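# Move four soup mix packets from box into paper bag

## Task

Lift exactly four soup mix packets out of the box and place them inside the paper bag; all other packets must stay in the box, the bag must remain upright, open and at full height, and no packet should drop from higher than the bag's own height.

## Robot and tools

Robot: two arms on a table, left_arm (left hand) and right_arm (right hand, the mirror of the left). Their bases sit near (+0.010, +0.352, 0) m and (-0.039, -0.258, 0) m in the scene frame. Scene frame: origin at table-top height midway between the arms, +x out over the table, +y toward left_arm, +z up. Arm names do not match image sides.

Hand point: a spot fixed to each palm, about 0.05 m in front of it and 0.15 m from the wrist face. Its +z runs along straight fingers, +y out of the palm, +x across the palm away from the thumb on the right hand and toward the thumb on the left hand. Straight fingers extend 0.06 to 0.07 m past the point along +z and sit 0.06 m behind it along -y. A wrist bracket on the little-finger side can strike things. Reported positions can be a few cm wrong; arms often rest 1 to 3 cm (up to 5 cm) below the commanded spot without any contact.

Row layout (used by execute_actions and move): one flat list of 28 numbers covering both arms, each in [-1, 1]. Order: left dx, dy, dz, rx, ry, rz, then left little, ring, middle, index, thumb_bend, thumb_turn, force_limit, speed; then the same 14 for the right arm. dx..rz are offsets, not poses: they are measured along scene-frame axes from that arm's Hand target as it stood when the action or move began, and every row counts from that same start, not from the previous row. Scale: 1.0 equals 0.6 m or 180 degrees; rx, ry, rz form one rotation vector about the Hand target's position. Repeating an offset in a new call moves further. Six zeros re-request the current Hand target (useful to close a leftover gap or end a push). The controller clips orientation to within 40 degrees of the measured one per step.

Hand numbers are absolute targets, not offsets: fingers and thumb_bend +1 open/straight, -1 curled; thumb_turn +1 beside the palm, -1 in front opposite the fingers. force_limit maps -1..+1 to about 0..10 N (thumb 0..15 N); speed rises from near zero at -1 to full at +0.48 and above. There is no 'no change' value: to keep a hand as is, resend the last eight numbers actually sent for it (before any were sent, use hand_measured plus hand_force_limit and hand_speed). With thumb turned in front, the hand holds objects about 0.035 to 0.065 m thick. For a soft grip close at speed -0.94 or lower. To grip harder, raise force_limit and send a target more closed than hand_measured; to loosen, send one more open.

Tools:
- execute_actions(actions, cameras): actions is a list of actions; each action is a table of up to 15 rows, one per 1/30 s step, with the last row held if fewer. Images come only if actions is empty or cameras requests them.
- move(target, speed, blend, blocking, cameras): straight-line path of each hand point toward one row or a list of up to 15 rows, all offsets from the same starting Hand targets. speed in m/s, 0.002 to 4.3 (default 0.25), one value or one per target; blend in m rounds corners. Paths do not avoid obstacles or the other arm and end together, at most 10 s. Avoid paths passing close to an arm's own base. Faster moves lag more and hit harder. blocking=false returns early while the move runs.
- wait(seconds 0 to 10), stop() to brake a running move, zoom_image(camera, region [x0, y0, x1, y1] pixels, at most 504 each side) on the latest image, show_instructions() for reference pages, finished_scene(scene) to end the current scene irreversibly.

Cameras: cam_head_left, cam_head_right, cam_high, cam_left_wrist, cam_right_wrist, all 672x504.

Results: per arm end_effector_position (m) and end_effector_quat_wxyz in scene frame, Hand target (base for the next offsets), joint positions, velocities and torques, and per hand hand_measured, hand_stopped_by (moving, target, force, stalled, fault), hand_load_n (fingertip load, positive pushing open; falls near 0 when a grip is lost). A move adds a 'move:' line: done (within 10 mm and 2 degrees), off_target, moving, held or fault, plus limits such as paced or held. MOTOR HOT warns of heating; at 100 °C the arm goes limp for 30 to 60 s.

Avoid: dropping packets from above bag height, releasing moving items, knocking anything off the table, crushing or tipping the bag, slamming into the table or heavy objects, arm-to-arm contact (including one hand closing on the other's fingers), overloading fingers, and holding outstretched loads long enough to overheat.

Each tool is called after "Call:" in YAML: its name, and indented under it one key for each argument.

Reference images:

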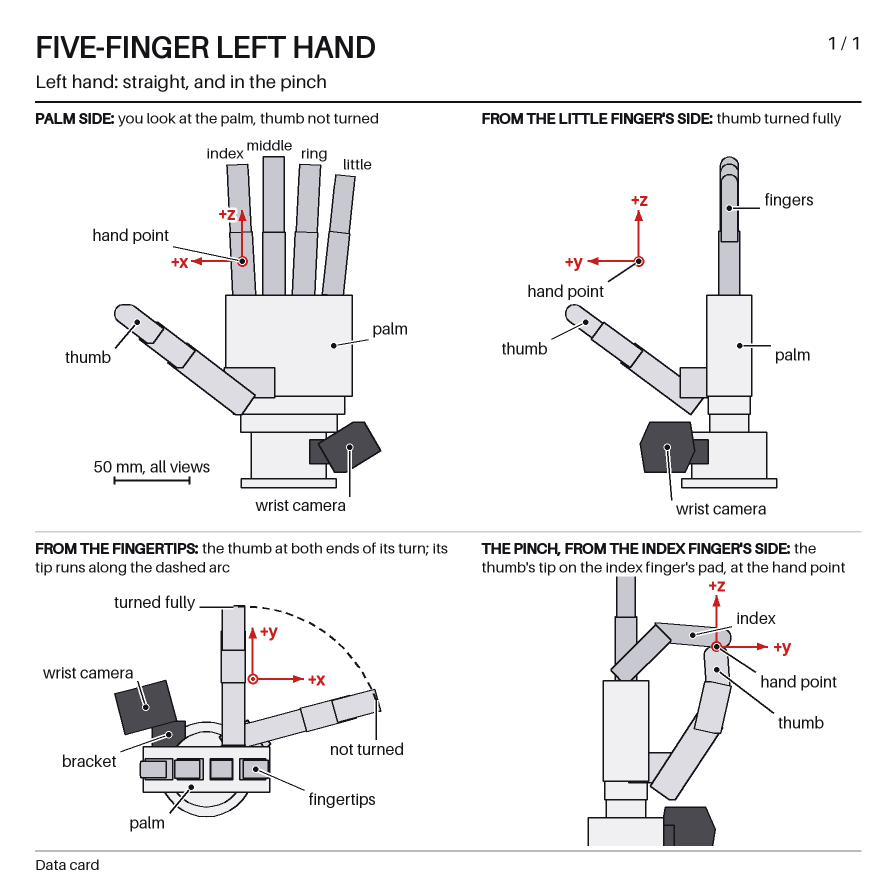

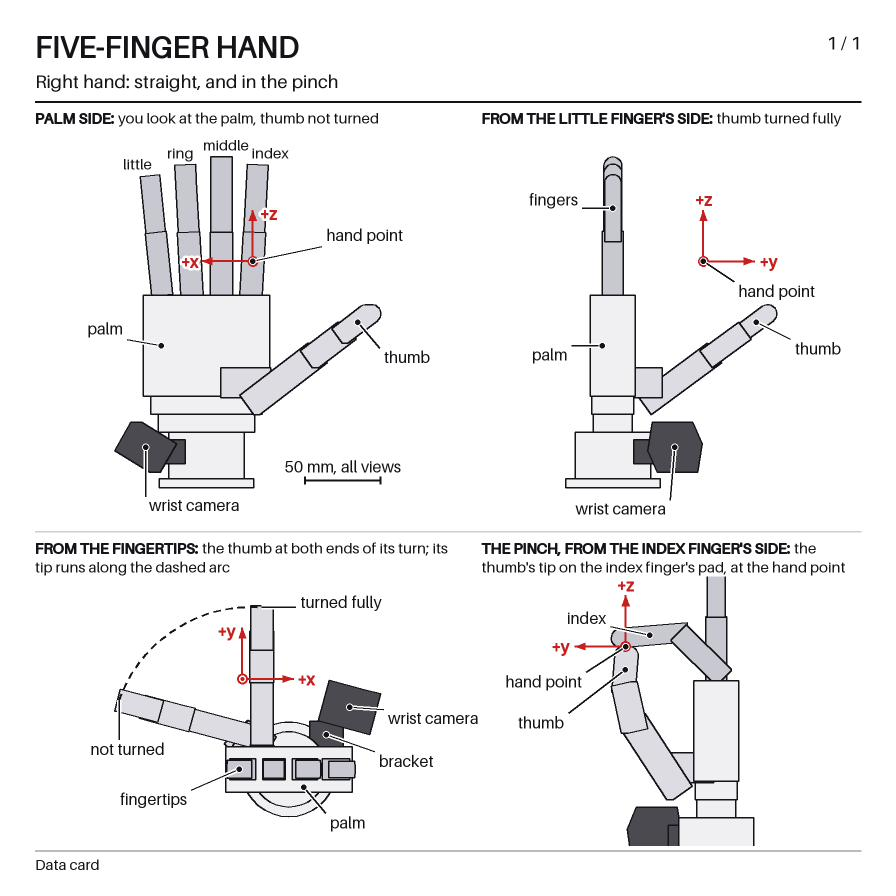

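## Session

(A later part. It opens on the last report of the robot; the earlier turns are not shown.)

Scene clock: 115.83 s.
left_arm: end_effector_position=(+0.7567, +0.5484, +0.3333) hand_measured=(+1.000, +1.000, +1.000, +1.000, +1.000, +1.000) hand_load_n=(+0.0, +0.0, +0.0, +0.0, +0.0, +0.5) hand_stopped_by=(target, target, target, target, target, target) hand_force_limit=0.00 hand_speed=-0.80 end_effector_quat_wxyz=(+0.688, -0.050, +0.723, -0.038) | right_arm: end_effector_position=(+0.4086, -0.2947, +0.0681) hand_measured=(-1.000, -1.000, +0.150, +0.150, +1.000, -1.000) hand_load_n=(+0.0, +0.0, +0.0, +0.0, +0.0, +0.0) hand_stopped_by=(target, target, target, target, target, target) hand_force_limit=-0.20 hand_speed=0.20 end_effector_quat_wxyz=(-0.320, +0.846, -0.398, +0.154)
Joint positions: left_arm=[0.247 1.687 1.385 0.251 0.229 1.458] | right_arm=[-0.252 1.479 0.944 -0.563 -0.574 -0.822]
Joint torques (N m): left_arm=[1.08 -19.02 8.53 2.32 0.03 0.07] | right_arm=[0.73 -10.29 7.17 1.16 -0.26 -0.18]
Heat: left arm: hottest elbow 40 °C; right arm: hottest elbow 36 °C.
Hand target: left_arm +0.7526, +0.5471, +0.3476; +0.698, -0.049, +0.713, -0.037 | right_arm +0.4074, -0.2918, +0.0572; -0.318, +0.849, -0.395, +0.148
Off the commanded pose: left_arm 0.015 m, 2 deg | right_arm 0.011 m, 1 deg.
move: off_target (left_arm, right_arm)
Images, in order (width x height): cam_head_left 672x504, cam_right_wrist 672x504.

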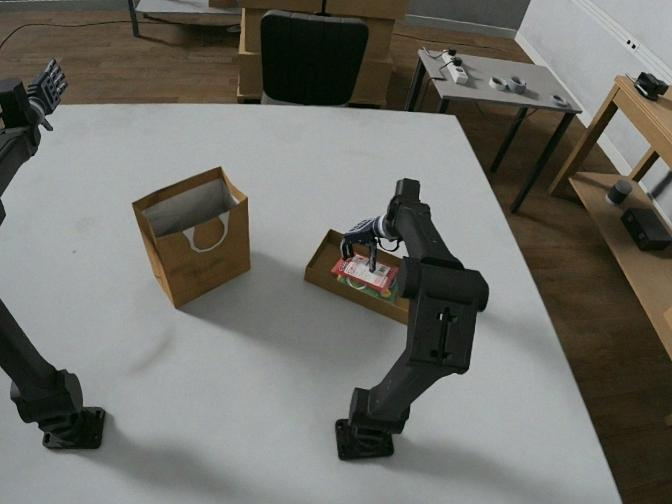

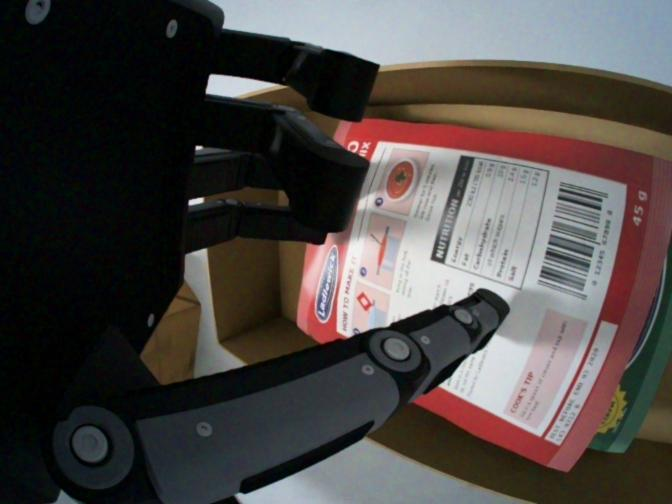

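Call:
move:
  target:
    - [0,0,0,0,0,0,1,1,1,1,1,1,0,-0.8, 0.0,0.0,0.0,0,0,0,-1,-1,-0.05,-0.05,0.6,-1,0.0,-0.3]
    - [0,0,0,0,0,0,1,1,1,1,1,1,0,-0.8, 0.0,0.0,-0.01,0,0,0,-1,-1,-0.3,-0.3,0.2,-1,0.0,-0.3]
  speed: 0.1
  cameras: ["cam_right_wrist","cam_head_left"]

Call:
zoom_image:
  camera: "cam_head_left"
  region: [310, 200, 430, 310]

Scene clock: 118.47 s.
left_arm: end_effector_position=(+0.7567, +0.5484, +0.3333) hand_measured=(+1.000, +1.000, +1.000, +1.000, +1.000, +1.000) hand_load_n=(+0.0, +0.0, +0.0, +0.0, +0.0, +0.0) hand_stopped_by=(target, target, target, target, target, target) hand_force_limit=0.00 hand_speed=-0.80 end_effector_quat_wxyz=(+0.688, -0.050, +0.723, -0.038) | right_arm: end_effector_position=(+0.4087, -0.2944, +0.0618) hand_measured=(-1.000, -1.000, -0.300, -0.300, +0.284, -1.000) hand_load_n=(+0.0, +0.0, +4.0, +0.0, +13.5, +2.0) hand_stopped_by=(target, target, target, target, force, target) hand_force_limit=0.00 hand_speed=-0.30 end_effector_quat_wxyz=(-0.320, +0.846, -0.398, +0.154)
Joint positions: left_arm=[0.247 1.687 1.385 0.251 0.229 1.458] | right_arm=[-0.252 1.488 0.936 -0.544 -0.574 -0.822]
Joint velocities: left_arm=[within noise] | right_arm=[-0.015 -0.015 -0.022 0.007 -0.007 -0.154]
Joint torques (N m): left_arm=[0.67 -20.07 8.66 2.5 0.09 0.08] | right_arm=[1.14 -10.34 7.17 1.14 -0.25 -0.2]
Heat: left arm: hottest elbow 40 °C; right arm: hottest elbow 36 °C.
Hand target: left_arm +0.7526, +0.5471, +0.3476; +0.698, -0.049, +0.713, -0.037 | right_arm +0.4072, -0.2917, +0.0511; -0.318, +0.849, -0.395, +0.148
Off the commanded pose: left_arm 0.015 m, 2 deg | right_arm 0.011 m, 1 deg.
move: off_target (left_arm, right_arm); target 2's new numbers were sent with right_arm's hand 0.014 m and 1 deg from that target
Images, in order (width x height): cam_head_left 672x504, cam_right_wrist 672x504.

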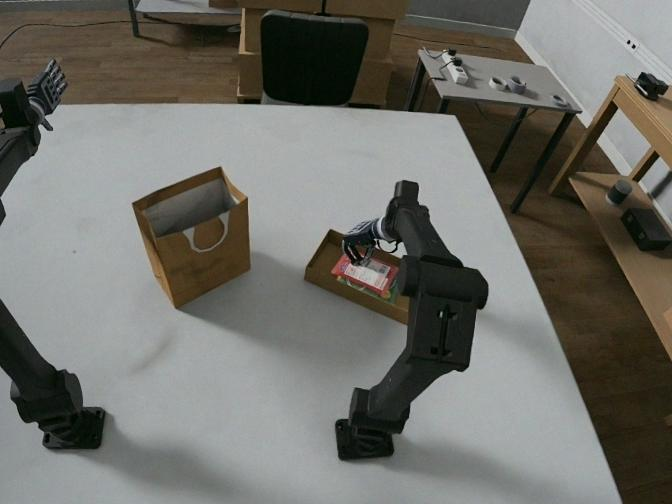

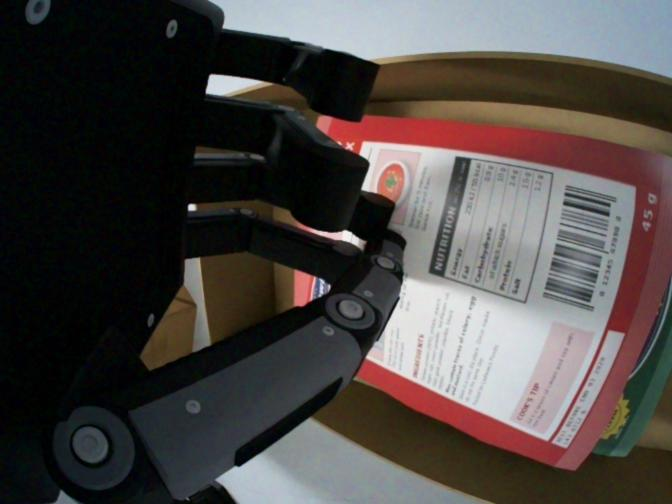

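Scaled by 4.200.

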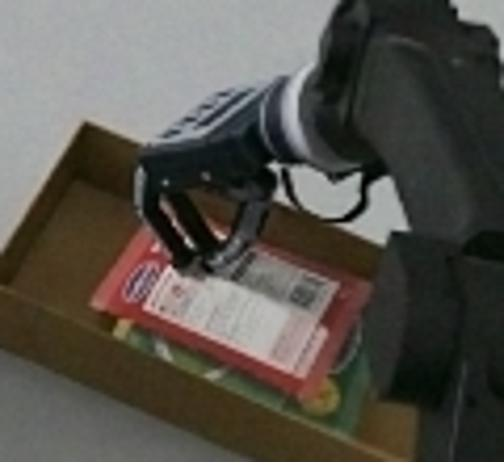

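Call:
move:
  target:
    - [0,0,0,0,0,0,1,1,1,1,1,1,0,-0.8, 0.0,0.0,0.0,0,0,0,-1,-1,0.1,0.1,1,-1,-0.3,0.3]
    - [0,0,0,0,0,0,1,1,1,1,1,1,0,-0.8, 0.0,0.0,0.12,0.0143,-0.017,0,-1,0.1,0.1,0.1,1,1,-0.3,0.3]
  speed: 0.15
  cameras: ["cam_right_wrist","cam_head_left","cam_high"]

Call:
zoom_image:
  camera: "cam_head_left"
  region: [300, 190, 430, 320]

Call:
zoom_image:
  camera: "cam_right_wrist"
  region: [180, 50, 672, 450]

Scene clock: 125.80 s.
left_arm: end_effector_position=(+0.7567, +0.5484, +0.3333) hand_measured=(+1.000, +1.000, +1.000, +1.000, +1.000, +1.000) hand_load_n=(+0.0, +0.0, +0.0, +0.0, +0.0, +0.0) hand_stopped_by=(target, target, target, target, target, target) hand_force_limit=0.00 hand_speed=-0.80 end_effector_quat_wxyz=(+0.688, -0.050, +0.723, -0.038) | right_arm: end_effector_position=(+0.3930, -0.2848, +0.1058) hand_measured=(-1.000, +0.100, +0.100, +0.100, +1.000, +1.000) hand_load_n=(+0.0, +0.0, +0.0, +0.0, +0.0, +0.0) hand_stopped_by=(target, target, target, target, target, target) hand_force_limit=-0.30 hand_speed=0.30 end_effector_quat_wxyz=(-0.344, +0.840, -0.394, +0.146)
Joint positions: left_arm=[0.247 1.687 1.385 0.251 0.229 1.458] | right_arm=[-0.263 1.394 0.955 -0.661 -0.629 -0.822]
Joint torques (N m): left_arm=[1.49 -19.14 8.53 2.61 0 0.08] | right_arm=[-0.32 -11.05 11.86 0.21 -0.56 -0.13]
Heat: left arm: hottest elbow 40 °C; right arm: hottest elbow 36 °C.
Hand target: left_arm +0.7526, +0.5471, +0.3476; +0.698, -0.049, +0.713, -0.037 | right_arm +0.4073, -0.2918, +0.1233; -0.347, +0.837, -0.390, +0.162
Off the commanded pose: left_arm 0.015 m, 2 deg | right_arm 0.023 m, 2 deg.
move: off_target (left_arm, right_arm); target 2's new numbers were sent with right_arm's hand 0.023 m and 2 deg from that target
Images, in order (width x height): cam_head_left 672x504, cam_high 672x504, cam_right_wrist 672x504.

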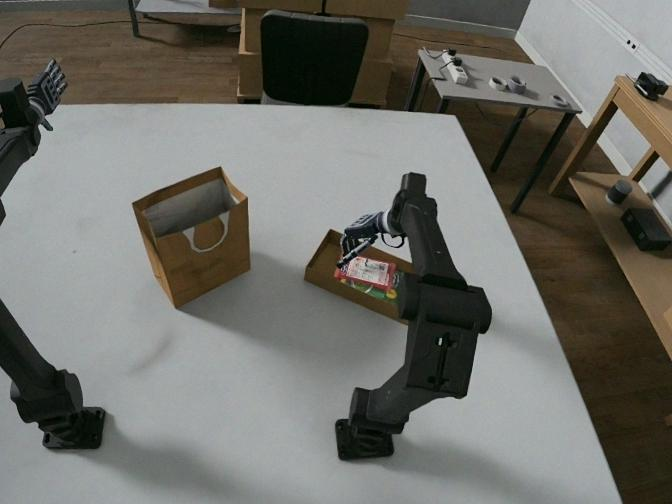

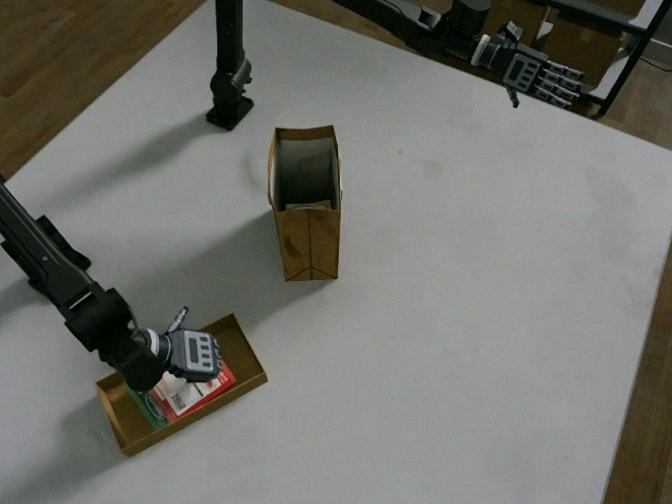

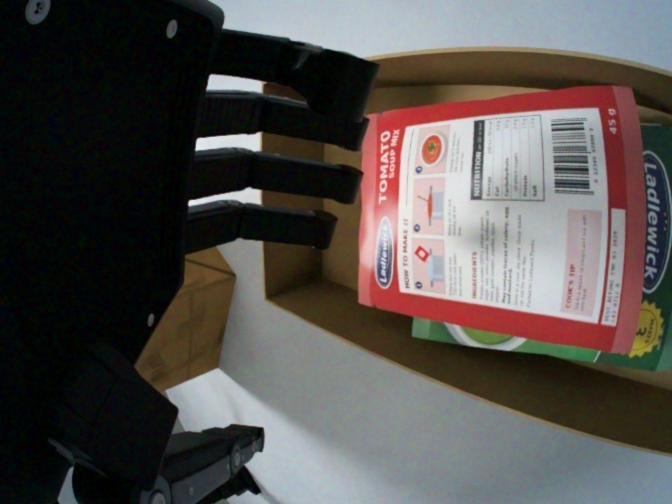

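Scaled by 3.877.

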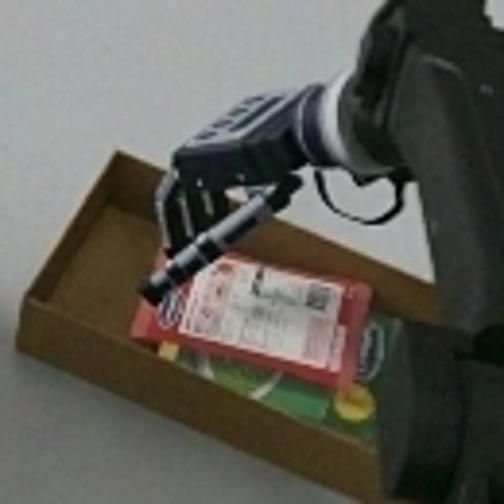

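Scaled by 1.024 from the camera's 672x504 image, which has a finer 960x720 frame.

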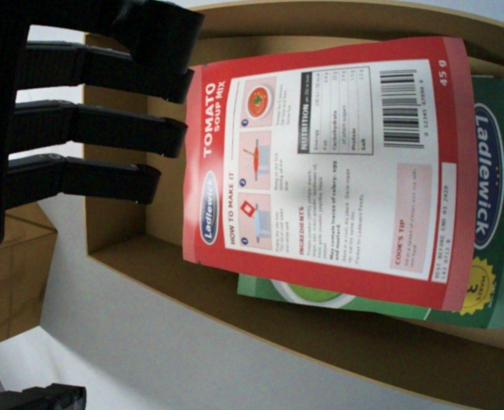

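Call:
move:
  target:
    - [0,0,0,0,0,0,1,1,1,1,1,1,0,-0.8, -0.02,0.058,-0.03,0,0,0,-1,-0.15,-0.15,-0.15,1,1,-0.3,0.3]
  speed: 0.15
  cameras: ["cam_right_wrist","cam_head_left"]

Call:
zoom_image:
  camera: "cam_head_left"
  region: [300, 190, 430, 320]

Call:
zoom_image:
  camera: "cam_right_wrist"
  region: [180, 50, 672, 450]

Scene clock: 129.97 s.
left_arm: end_effector_position=(+0.7567, +0.5484, +0.3333) hand_measured=(+1.000, +1.000, +1.000, +1.000, +1.000, +1.000) hand_load_n=(+0.0, +0.0, -0.5, +0.0, +0.0, +0.0) hand_stopped_by=(target, target, target, target, target, target) hand_force_limit=0.00 hand_speed=-0.80 end_effector_quat_wxyz=(+0.688, -0.050, +0.723, -0.038) | right_arm: end_effector_position=(+0.3947, -0.2585, +0.1053) hand_measured=(-1.000, -0.150, -0.150, -0.150, +1.000, +1.000) hand_load_n=(+0.0, +0.0, +0.5, +0.0, +0.0, -0.5) hand_stopped_by=(target, target, target, target, target, target) hand_force_limit=-0.30 hand_speed=0.30 end_effector_quat_wxyz=(-0.347, +0.839, -0.390, +0.157)
Joint positions: left_arm=[0.247 1.687 1.385 0.251 0.229 1.458] | right_arm=[-0.198 1.363 0.914 -0.586 -0.599 -0.75]
Joint torques (N m): left_arm=[0.91 -18.84 8.54 2.7 0.03 0.08] | right_arm=[0.73 -11.28 7.76 1.35 -0.27 -0.03]
Heat: left arm: hottest elbow 40 °C; right arm: hottest elbow 36 °C.
Hand target: left_arm +0.7526, +0.5471, +0.3476; +0.698, -0.049, +0.713, -0.037 | right_arm +0.3953, -0.2570, +0.1051; -0.347, +0.837, -0.390, +0.162
Off the commanded pose: left_arm 0.015 m, 2 deg | right_arm 0.002 m, 1 deg.
move: off_target (left_arm)
Images, in order (width x height): cam_head_left 672x504, cam_right_wrist 672x504.

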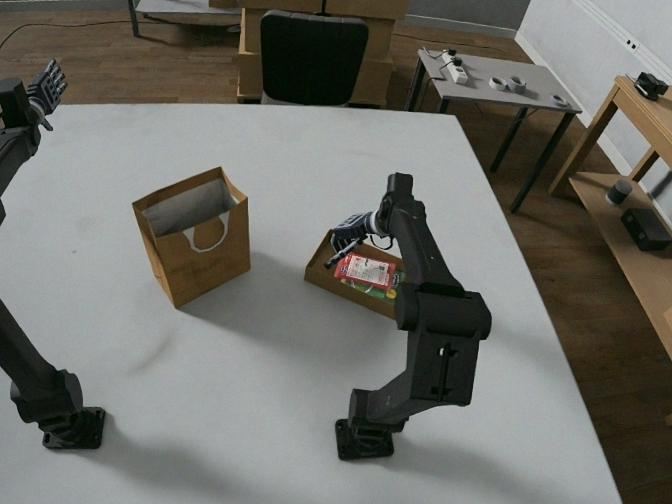

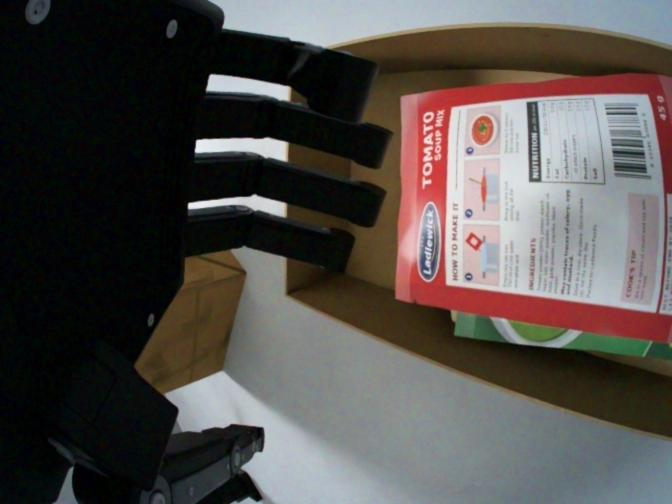

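Scaled by 3.877.

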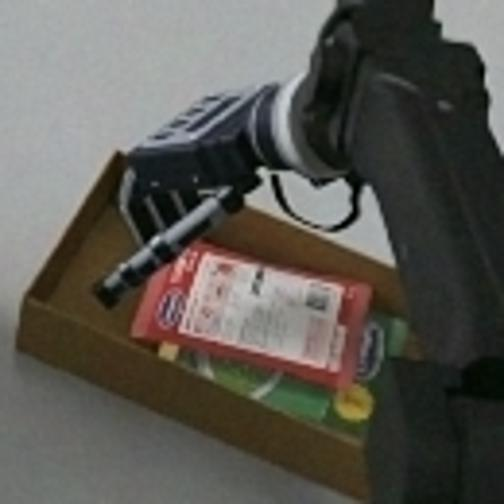

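Scaled by 1.024 from the camera's 672x504 image, which has a finer 960x720 frame.

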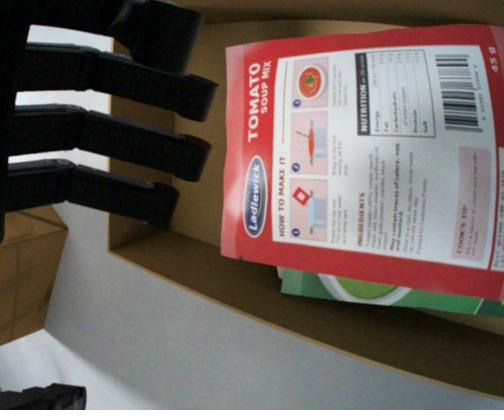

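Call:
move:
  target:
    - [0,0,0,0,0,0,1,1,1,1,1,1,0,-0.8, 0.004,0.003,-0.072,0,0,0,-1,-0.05,-0.05,-0.05,1,1,-0.3,0.3]
  speed: 0.1
  cameras: ["cam_right_wrist","cam_head_left"]

Call:
zoom_image:
  camera: "cam_head_left"
  region: [300, 190, 430, 320]

Call:
zoom_image:
  camera: "cam_right_wrist"
  region: [180, 50, 672, 450]

Scene clock: 132.13 s.
left_arm: end_effector_position=(+0.7567, +0.5484, +0.3333) hand_measured=(+1.000, +1.000, +1.000, +1.000, +1.000, +1.000) hand_load_n=(+0.0, +0.0, +0.0, +0.0, +0.0, +0.0) hand_stopped_by=(target, target, target, target, target, target) hand_force_limit=0.00 hand_speed=-0.80 end_effector_quat_wxyz=(+0.688, -0.050, +0.723, -0.038) | right_arm: end_effector_position=(+0.3971, -0.2583, +0.0682) hand_measured=(-1.000, -0.050, -0.050, -0.050, +1.000, +1.000) hand_load_n=(+0.0, +0.0, +0.0, +0.0, +0.0, +0.0) hand_stopped_by=(target, target, target, target, target, target) hand_force_limit=-0.30 hand_speed=0.30 end_effector_quat_wxyz=(-0.348, +0.837, -0.389, +0.165)
Joint positions: left_arm=[0.247 1.687 1.385 0.251 0.229 1.458] | right_arm=[-0.195 1.413 0.849 -0.452 -0.595 -0.743]
Joint torques (N m): left_arm=[0.73 -18.73 8.55 2.44 0.05 0.04] | right_arm=[0.85 -9.7 7.51 1.36 -0.26 -0.02]
Heat: left arm: hottest elbow 40 °C; right arm: hottest elbow 36 °C.
Hand target: left_arm +0.7526, +0.5471, +0.3476; +0.698, -0.049, +0.713, -0.037 | right_arm +0.3977, -0.2552, +0.0619; -0.347, +0.837, -0.390, +0.161
Off the commanded pose: left_arm 0.015 m, 2 deg | right_arm 0.007 m, 0 deg.
move: off_target (left_arm)
Images, in order (width x height): cam_head_left 672x504, cam_right_wrist 672x504.

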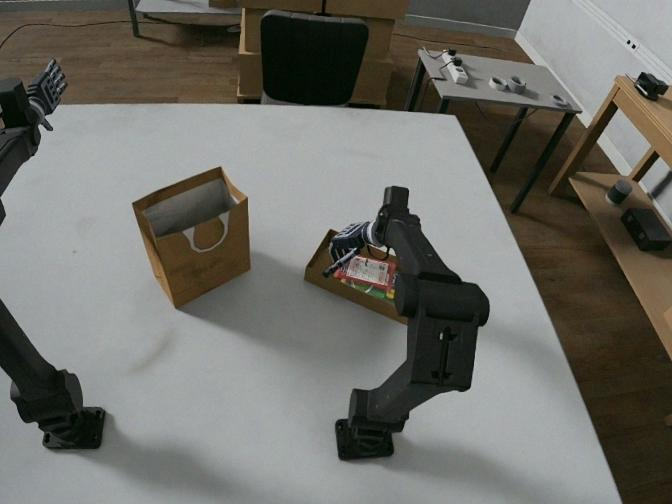

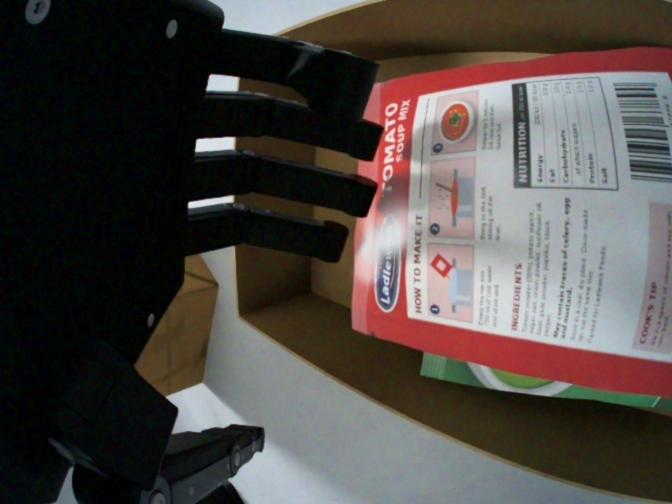

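Scaled by 3.877.

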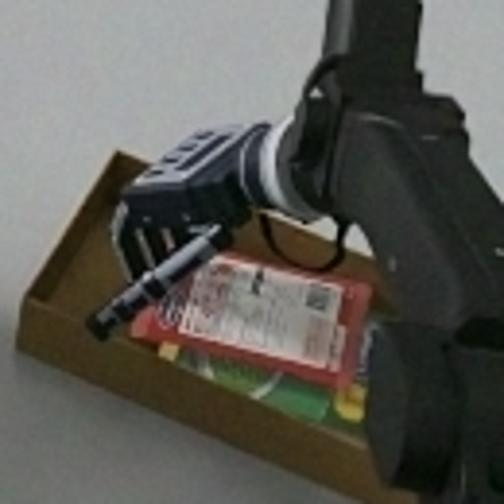

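Scaled by 1.024 from the camera's 672x504 image, which has a finer 960x720 frame.

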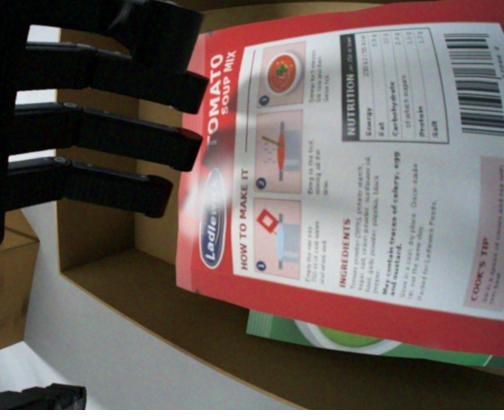

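Call:
move:
  target:
    - [0,0,0,0,0,0,1,1,1,1,1,1,0,-0.8, 0,0,-0.01,0,0,0,-1,-0.05,-0.05,-0.05,1,1,-0.3,0.3]
    - [0,0,0,0,0,0,1,1,1,1,1,1,0,-0.8, -0.055,-0.044,-0.01,0,0,0,-1,-0.05,-0.05,-0.05,1,1,-0.3,0.3]
  speed: 0.12
  cameras: ["cam_right_wrist","cam_head_left"]

Call:
zoom_image:
  camera: "cam_head_left"
  region: [300, 190, 430, 320]

Scene clock: 135.50 s.
left_arm: end_effector_position=(+0.7567, +0.5484, +0.3333) hand_measured=(+1.000, +1.000, +1.000, +1.000, +1.000, +1.000) hand_load_n=(+0.0, +0.0, +0.0, +0.0, +0.0, +0.0) hand_stopped_by=(target, target, target, target, target, target) hand_force_limit=0.00 hand_speed=-0.80 end_effector_quat_wxyz=(+0.688, -0.050, +0.723, -0.038) | right_arm: end_effector_position=(+0.3720, -0.2811, +0.0596) hand_measured=(-1.000, -0.050, -0.050, -0.050, +1.000, +1.000) hand_load_n=(+0.0, +0.0, +0.0, +0.0, +0.0, +0.0) hand_stopped_by=(target, target, target, target, target, target) hand_force_limit=-0.30 hand_speed=0.30 end_effector_quat_wxyz=(-0.349, +0.836, -0.388, +0.169)
Joint positions: left_arm=[0.247 1.687 1.385 0.251 0.229 1.458] | right_arm=[-0.27 1.38 0.791 -0.464 -0.633 -0.82]
Joint torques (N m): left_arm=[1.03 -19.08 8.54 2.47 0.07 0.09] | right_arm=[-0.15 -10.75 6.9 0.2 -0.53 -0.23]
Heat: left arm: hottest elbow 40 °C; right arm: hottest elbow 36 °C.
Hand target: left_arm +0.7526, +0.5471, +0.3476; +0.698, -0.049, +0.713, -0.037 | right_arm +0.3647, -0.2817, +0.0560; -0.347, +0.837, -0.390, +0.162
Off the commanded pose: left_arm 0.015 m, 2 deg | right_arm 0.008 m, 1 deg.
move: off_target (left_arm)
Images, in order (width x height): cam_head_left 672x504, cam_right_wrist 672x504.

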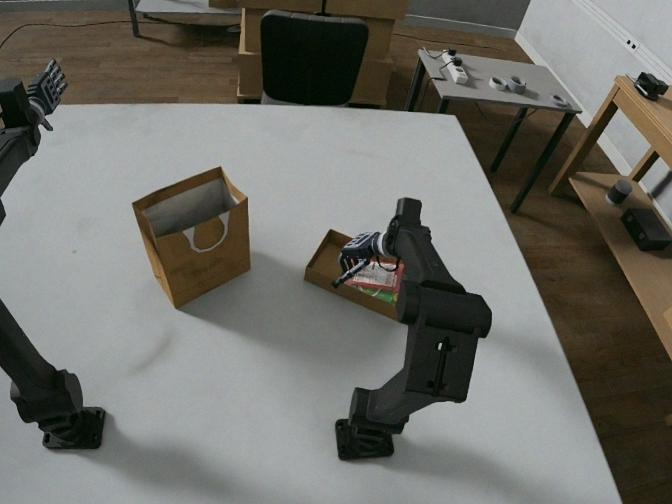

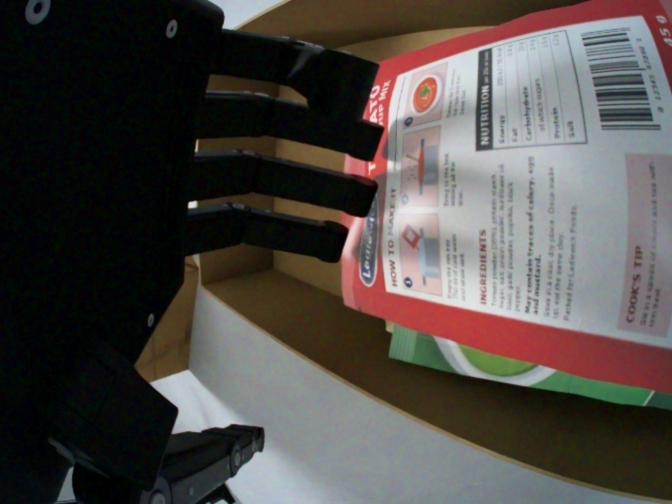

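Scaled by 3.877.

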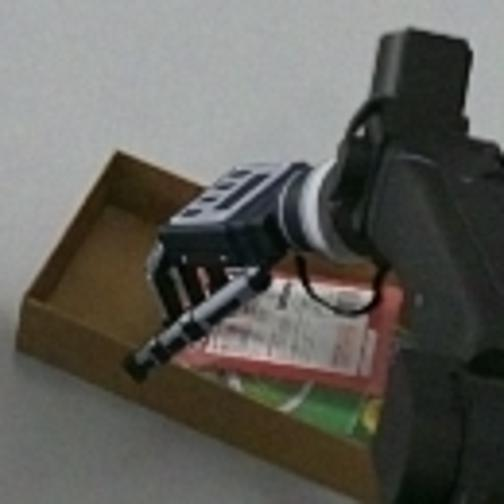

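Call:
move:
  target:
    - [0,0,0,0,0,0,1,1,1,1,1,1,0,-0.8, -0.04,-0.035,0,0,0,0,-1,-0.05,-0.05,-0.05,1,1,-0.3,0.3]
  speed: 0.12
  cameras: ["cam_right_wrist","cam_head_left","cam_high"]

Call:
zoom_image:
  camera: "cam_head_left"
  region: [300, 190, 430, 320]

Scene clock: 137.13 s.
left_arm: end_effector_position=(+0.7567, +0.5484, +0.3333) hand_measured=(+1.000, +1.000, +1.000, +1.000, +1.000, +1.000) hand_load_n=(+0.0, +0.0, +0.0, +0.0, +0.0, +0.0) hand_stopped_by=(target, target, target, target, target, target) hand_force_limit=0.00 hand_speed=-0.80 end_effector_quat_wxyz=(+0.688, -0.050, +0.723, -0.038) | right_arm: end_effector_position=(+0.3482, -0.3019, +0.0591) hand_measured=(-1.000, -0.050, -0.050, -0.050, +1.000, +1.000) hand_load_n=(+0.0, +0.0, +0.0, +0.0, +0.0, +0.0) hand_stopped_by=(target, target, target, target, target, target) hand_force_limit=-0.30 hand_speed=0.30 end_effector_quat_wxyz=(-0.349, +0.837, -0.387, +0.168)
Joint positions: left_arm=[0.247 1.687 1.385 0.251 0.229 1.458] | right_arm=[-0.345 1.346 0.763 -0.523 -0.67 -0.907]
Joint torques (N m): left_arm=[0.67 -19.72 8.42 2.62 0.07 0.05] | right_arm=[-0.15 -9.99 6.89 0.05 -0.55 -0.18]
Heat: left arm: hottest elbow 40 °C; right arm: hottest elbow 36 °C.
Hand target: left_arm +0.7526, +0.5471, +0.3476; +0.698, -0.049, +0.713, -0.037 | right_arm +0.3408, -0.3026, +0.0560; -0.347, +0.838, -0.390, +0.162
Off the commanded pose: left_arm 0.015 m, 2 deg | right_arm 0.008 m, 1 deg.
move: off_target (left_arm)
Images, in order (width x height): cam_head_left 672x504, cam_high 672x504, cam_right_wrist 672x504.

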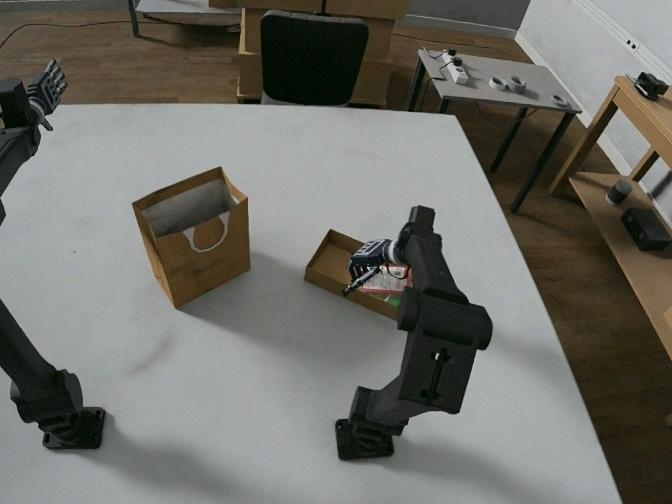

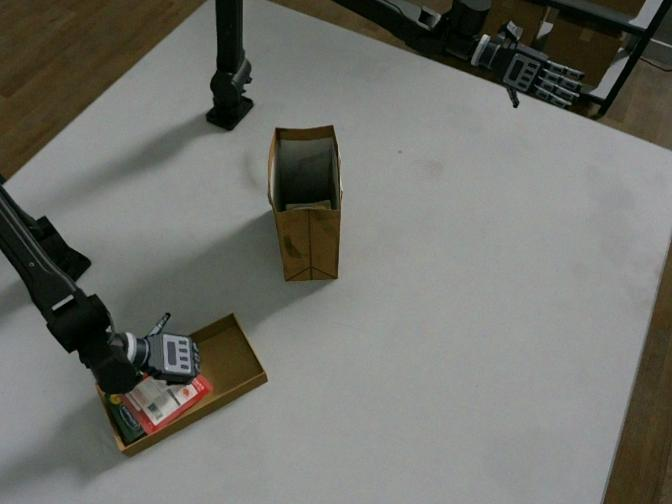

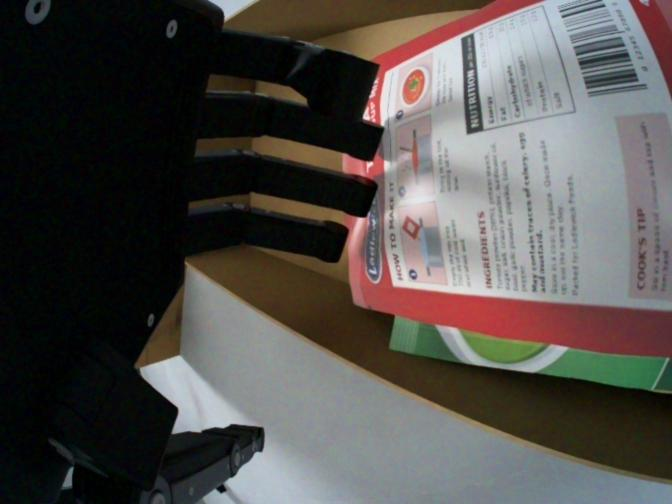

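Scaled by 3.877.

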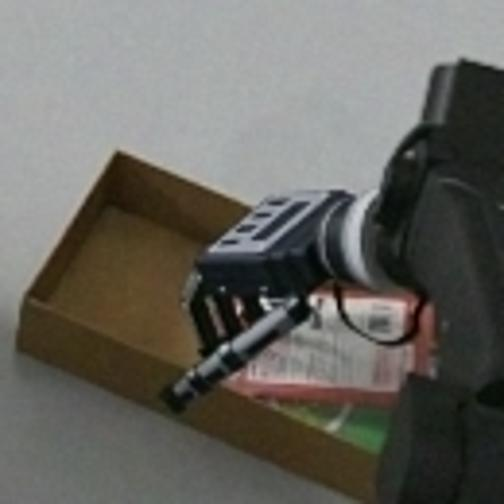

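Call:
move:
  target:
    - [0,0,0,0,0,0,1,1,1,1,1,1,0,-0.8, 0,0,0.08,0,0,0,-1,-0.05,-0.05,-0.05,1,1,-0.3,0.3]
    - [0,0,0,0,0,0,1,1,1,1,1,1,0,-0.8, 0.064,0.043,0.1,-0.0894,0.1064,0,-1,-0.05,-0.05,-0.05,1,-1,-0.3,0.3]
  speed: 0.15
  blend: [0.02,0]
  cameras: ["cam_right_wrist","cam_head_left","cam_high"]

Call:
zoom_image:
  camera: "cam_right_wrist"
  region: [180, 50, 672, 450]

Call:
zoom_image:
  camera: "cam_head_left"
  region: [300, 190, 430, 320]

Scene clock: 141.73 s.
left_arm: end_effector_position=(+0.7567, +0.5484, +0.3333) hand_measured=(+1.000, +1.000, +1.000, +1.000, +1.000, +1.000) hand_load_n=(+0.0, +0.0, +0.0, +0.0, +0.0, +0.0) hand_stopped_by=(target, target, target, target, target, target) hand_force_limit=0.00 hand_speed=-0.80 end_effector_quat_wxyz=(+0.688, -0.050, +0.723, -0.038) | right_arm: end_effector_position=(+0.3637, -0.2769, +0.1062) hand_measured=(-1.000, -0.050, -0.050, -0.050, +1.000, -1.000) hand_load_n=(+0.5, +0.0, +0.0, +0.0, -0.5, +0.0) hand_stopped_by=(target, target, target, target, target, target) hand_force_limit=-0.30 hand_speed=0.30 end_effector_quat_wxyz=(-0.156, +0.893, -0.416, +0.066)
Joint positions: left_arm=[0.247 1.687 1.385 0.251 0.229 1.458] | right_arm=[-0.096 1.456 1.1 -0.985 -0.255 -0.786]
Joint torques (N m): left_arm=[0.62 -18.73 8.35 2.8 0.04 0.06] | right_arm=[0.73 -10.58 12.04 -0.18 -0.02 -0.05]
Heat: left arm: hottest elbow 40 °C; right arm: hottest elbow 36 °C.
Hand target: left_arm +0.7526, +0.5471, +0.3476; +0.698, -0.049, +0.713, -0.037 | right_arm +0.3792, -0.2769, +0.1159; -0.157, +0.893, -0.416, +0.073
Off the commanded pose: left_arm 0.015 m, 2 deg | right_arm 0.018 m, 1 deg.
move: off_target (left_arm, right_arm); target 2's new numbers were sent with right_arm's hand 0.018 m and 1 deg from that target
Images, in order (width x height): cam_head_left 672x504, cam_high 672x504, cam_right_wrist 672x504.

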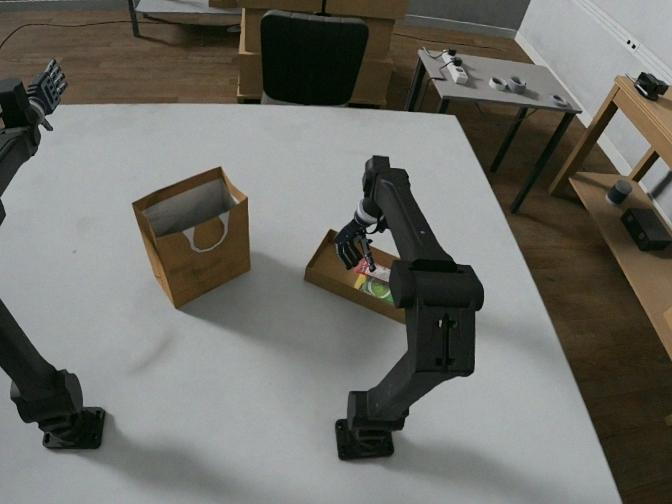

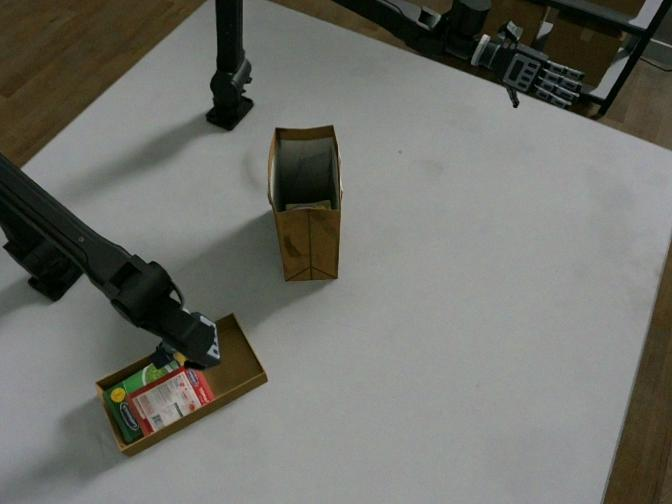

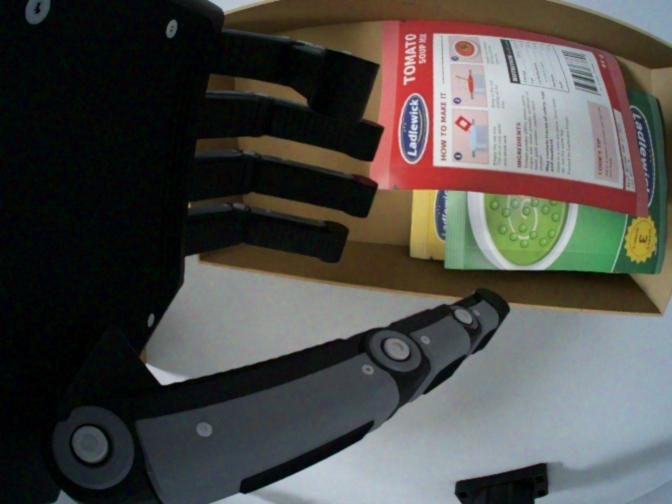

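Scaled by 1.024 from the camera's 672x504 image, which has a finer 960x720 frame.

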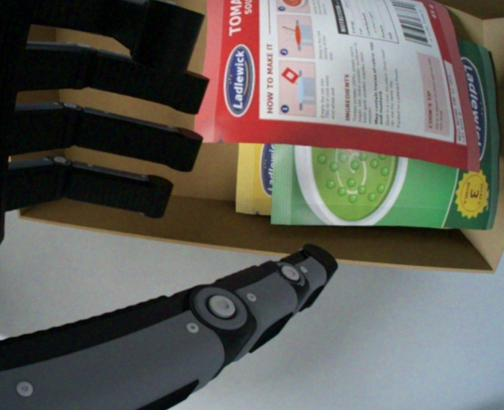

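Scaled by 3.877.

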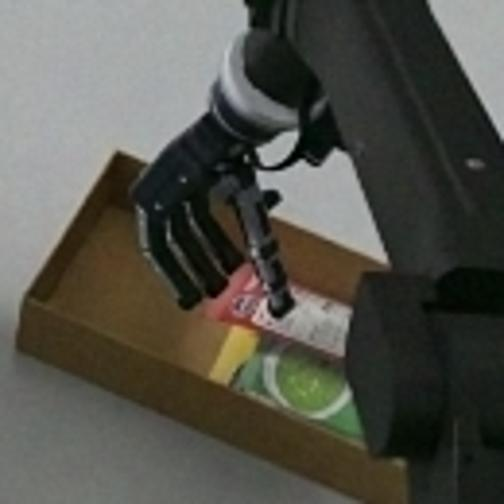

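Call:
move:
  target:
    - [0,0,0,0,0,0,1,1,1,1,1,1,0,-0.8, 0.0325,-0.038,-0.02,0,0,0,-1,-1,-0.05,-0.05,1,0.2,-0.3,0.3]
  speed: 0.15
  cameras: ["cam_right_wrist","cam_head_left","cam_high"]

Call:
zoom_image:
  camera: "cam_right_wrist"
  region: [180, 50, 672, 450]

Call:
zoom_image:
  camera: "cam_head_left"
  region: [300, 190, 430, 320]

Scene clock: 146.97 s.
left_arm: end_effector_position=(+0.7567, +0.5484, +0.3333) hand_measured=(+1.000, +1.000, +1.000, +1.000, +1.000, +1.000) hand_load_n=(+0.0, +0.0, +0.0, +0.0, +0.0, +0.0) hand_stopped_by=(target, target, target, target, target, target) hand_force_limit=0.00 hand_speed=-0.80 end_effector_quat_wxyz=(+0.688, -0.050, +0.723, -0.038) | right_arm: end_effector_position=(+0.3797, -0.2951, +0.0948) hand_measured=(-1.000, -1.000, -0.050, -0.050, +1.000, +0.200) hand_load_n=(+0.0, +0.0, +0.0, +0.0, +0.0, +0.0) hand_stopped_by=(target, target, target, target, target, target) hand_force_limit=-0.30 hand_speed=0.30 end_effector_quat_wxyz=(-0.152, +0.893, -0.420, +0.059)
Joint positions: left_arm=[0.247 1.687 1.385 0.251 0.229 1.458] | right_arm=[-0.131 1.526 1.145 -0.985 -0.257 -0.816]
Joint torques (N m): left_arm=[1.03 -18.96 8.36 2.51 0.03 0.05] | right_arm=[-0.21 -11.4 11.85 0.2 -0.34 -0.23]
Heat: left arm: hottest elbow 40 °C; right arm: hottest elbow 37 °C.
Hand target: left_arm +0.7526, +0.5471, +0.3476; +0.698, -0.049, +0.713, -0.037 | right_arm +0.3986, -0.2995, +0.1038; -0.157, +0.893, -0.416, +0.073
Off the commanded pose: left_arm 0.015 m, 2 deg | right_arm 0.022 m, 2 deg.
move: off_target (left_arm, right_arm)
Images, in order (width x height): cam_head_left 672x504, cam_high 672x504, cam_right_wrist 672x504.

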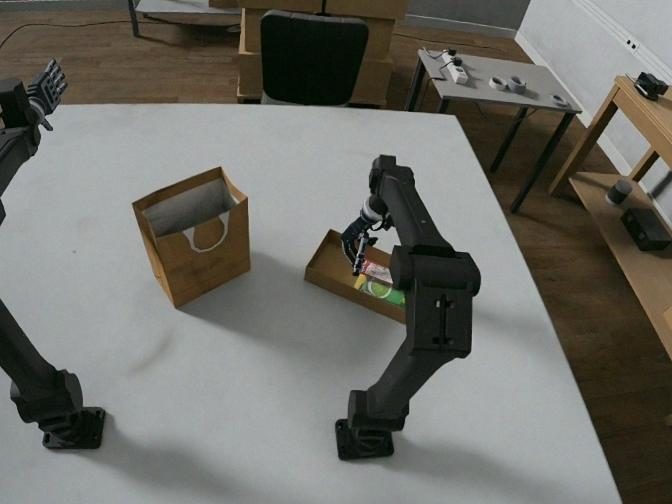

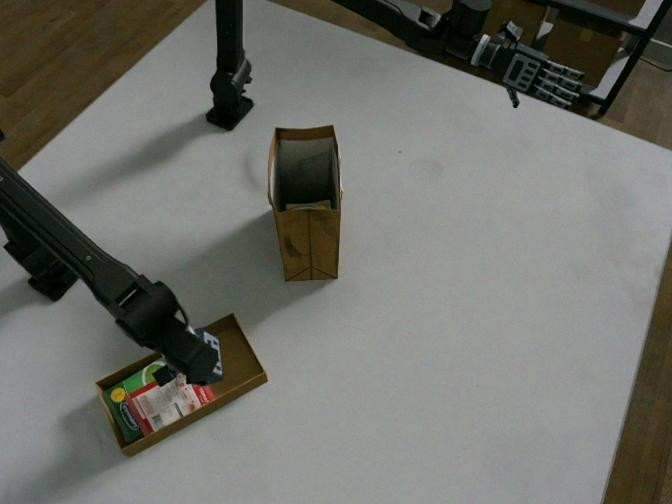

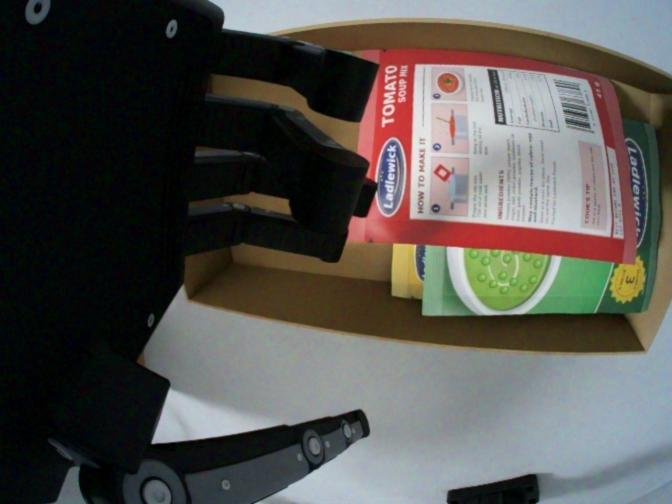

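Scaled by 1.024 from the camera's 672x504 image, which has a finer 960x720 frame.

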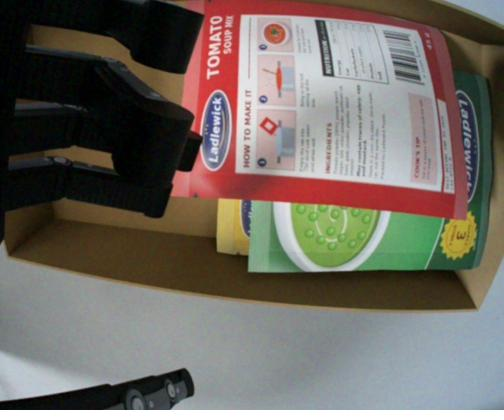

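Scaled by 3.877.

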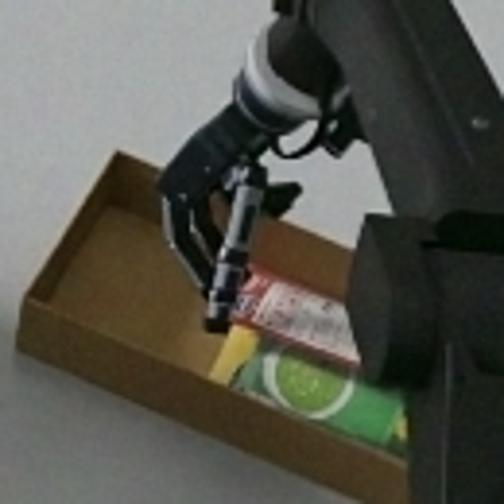

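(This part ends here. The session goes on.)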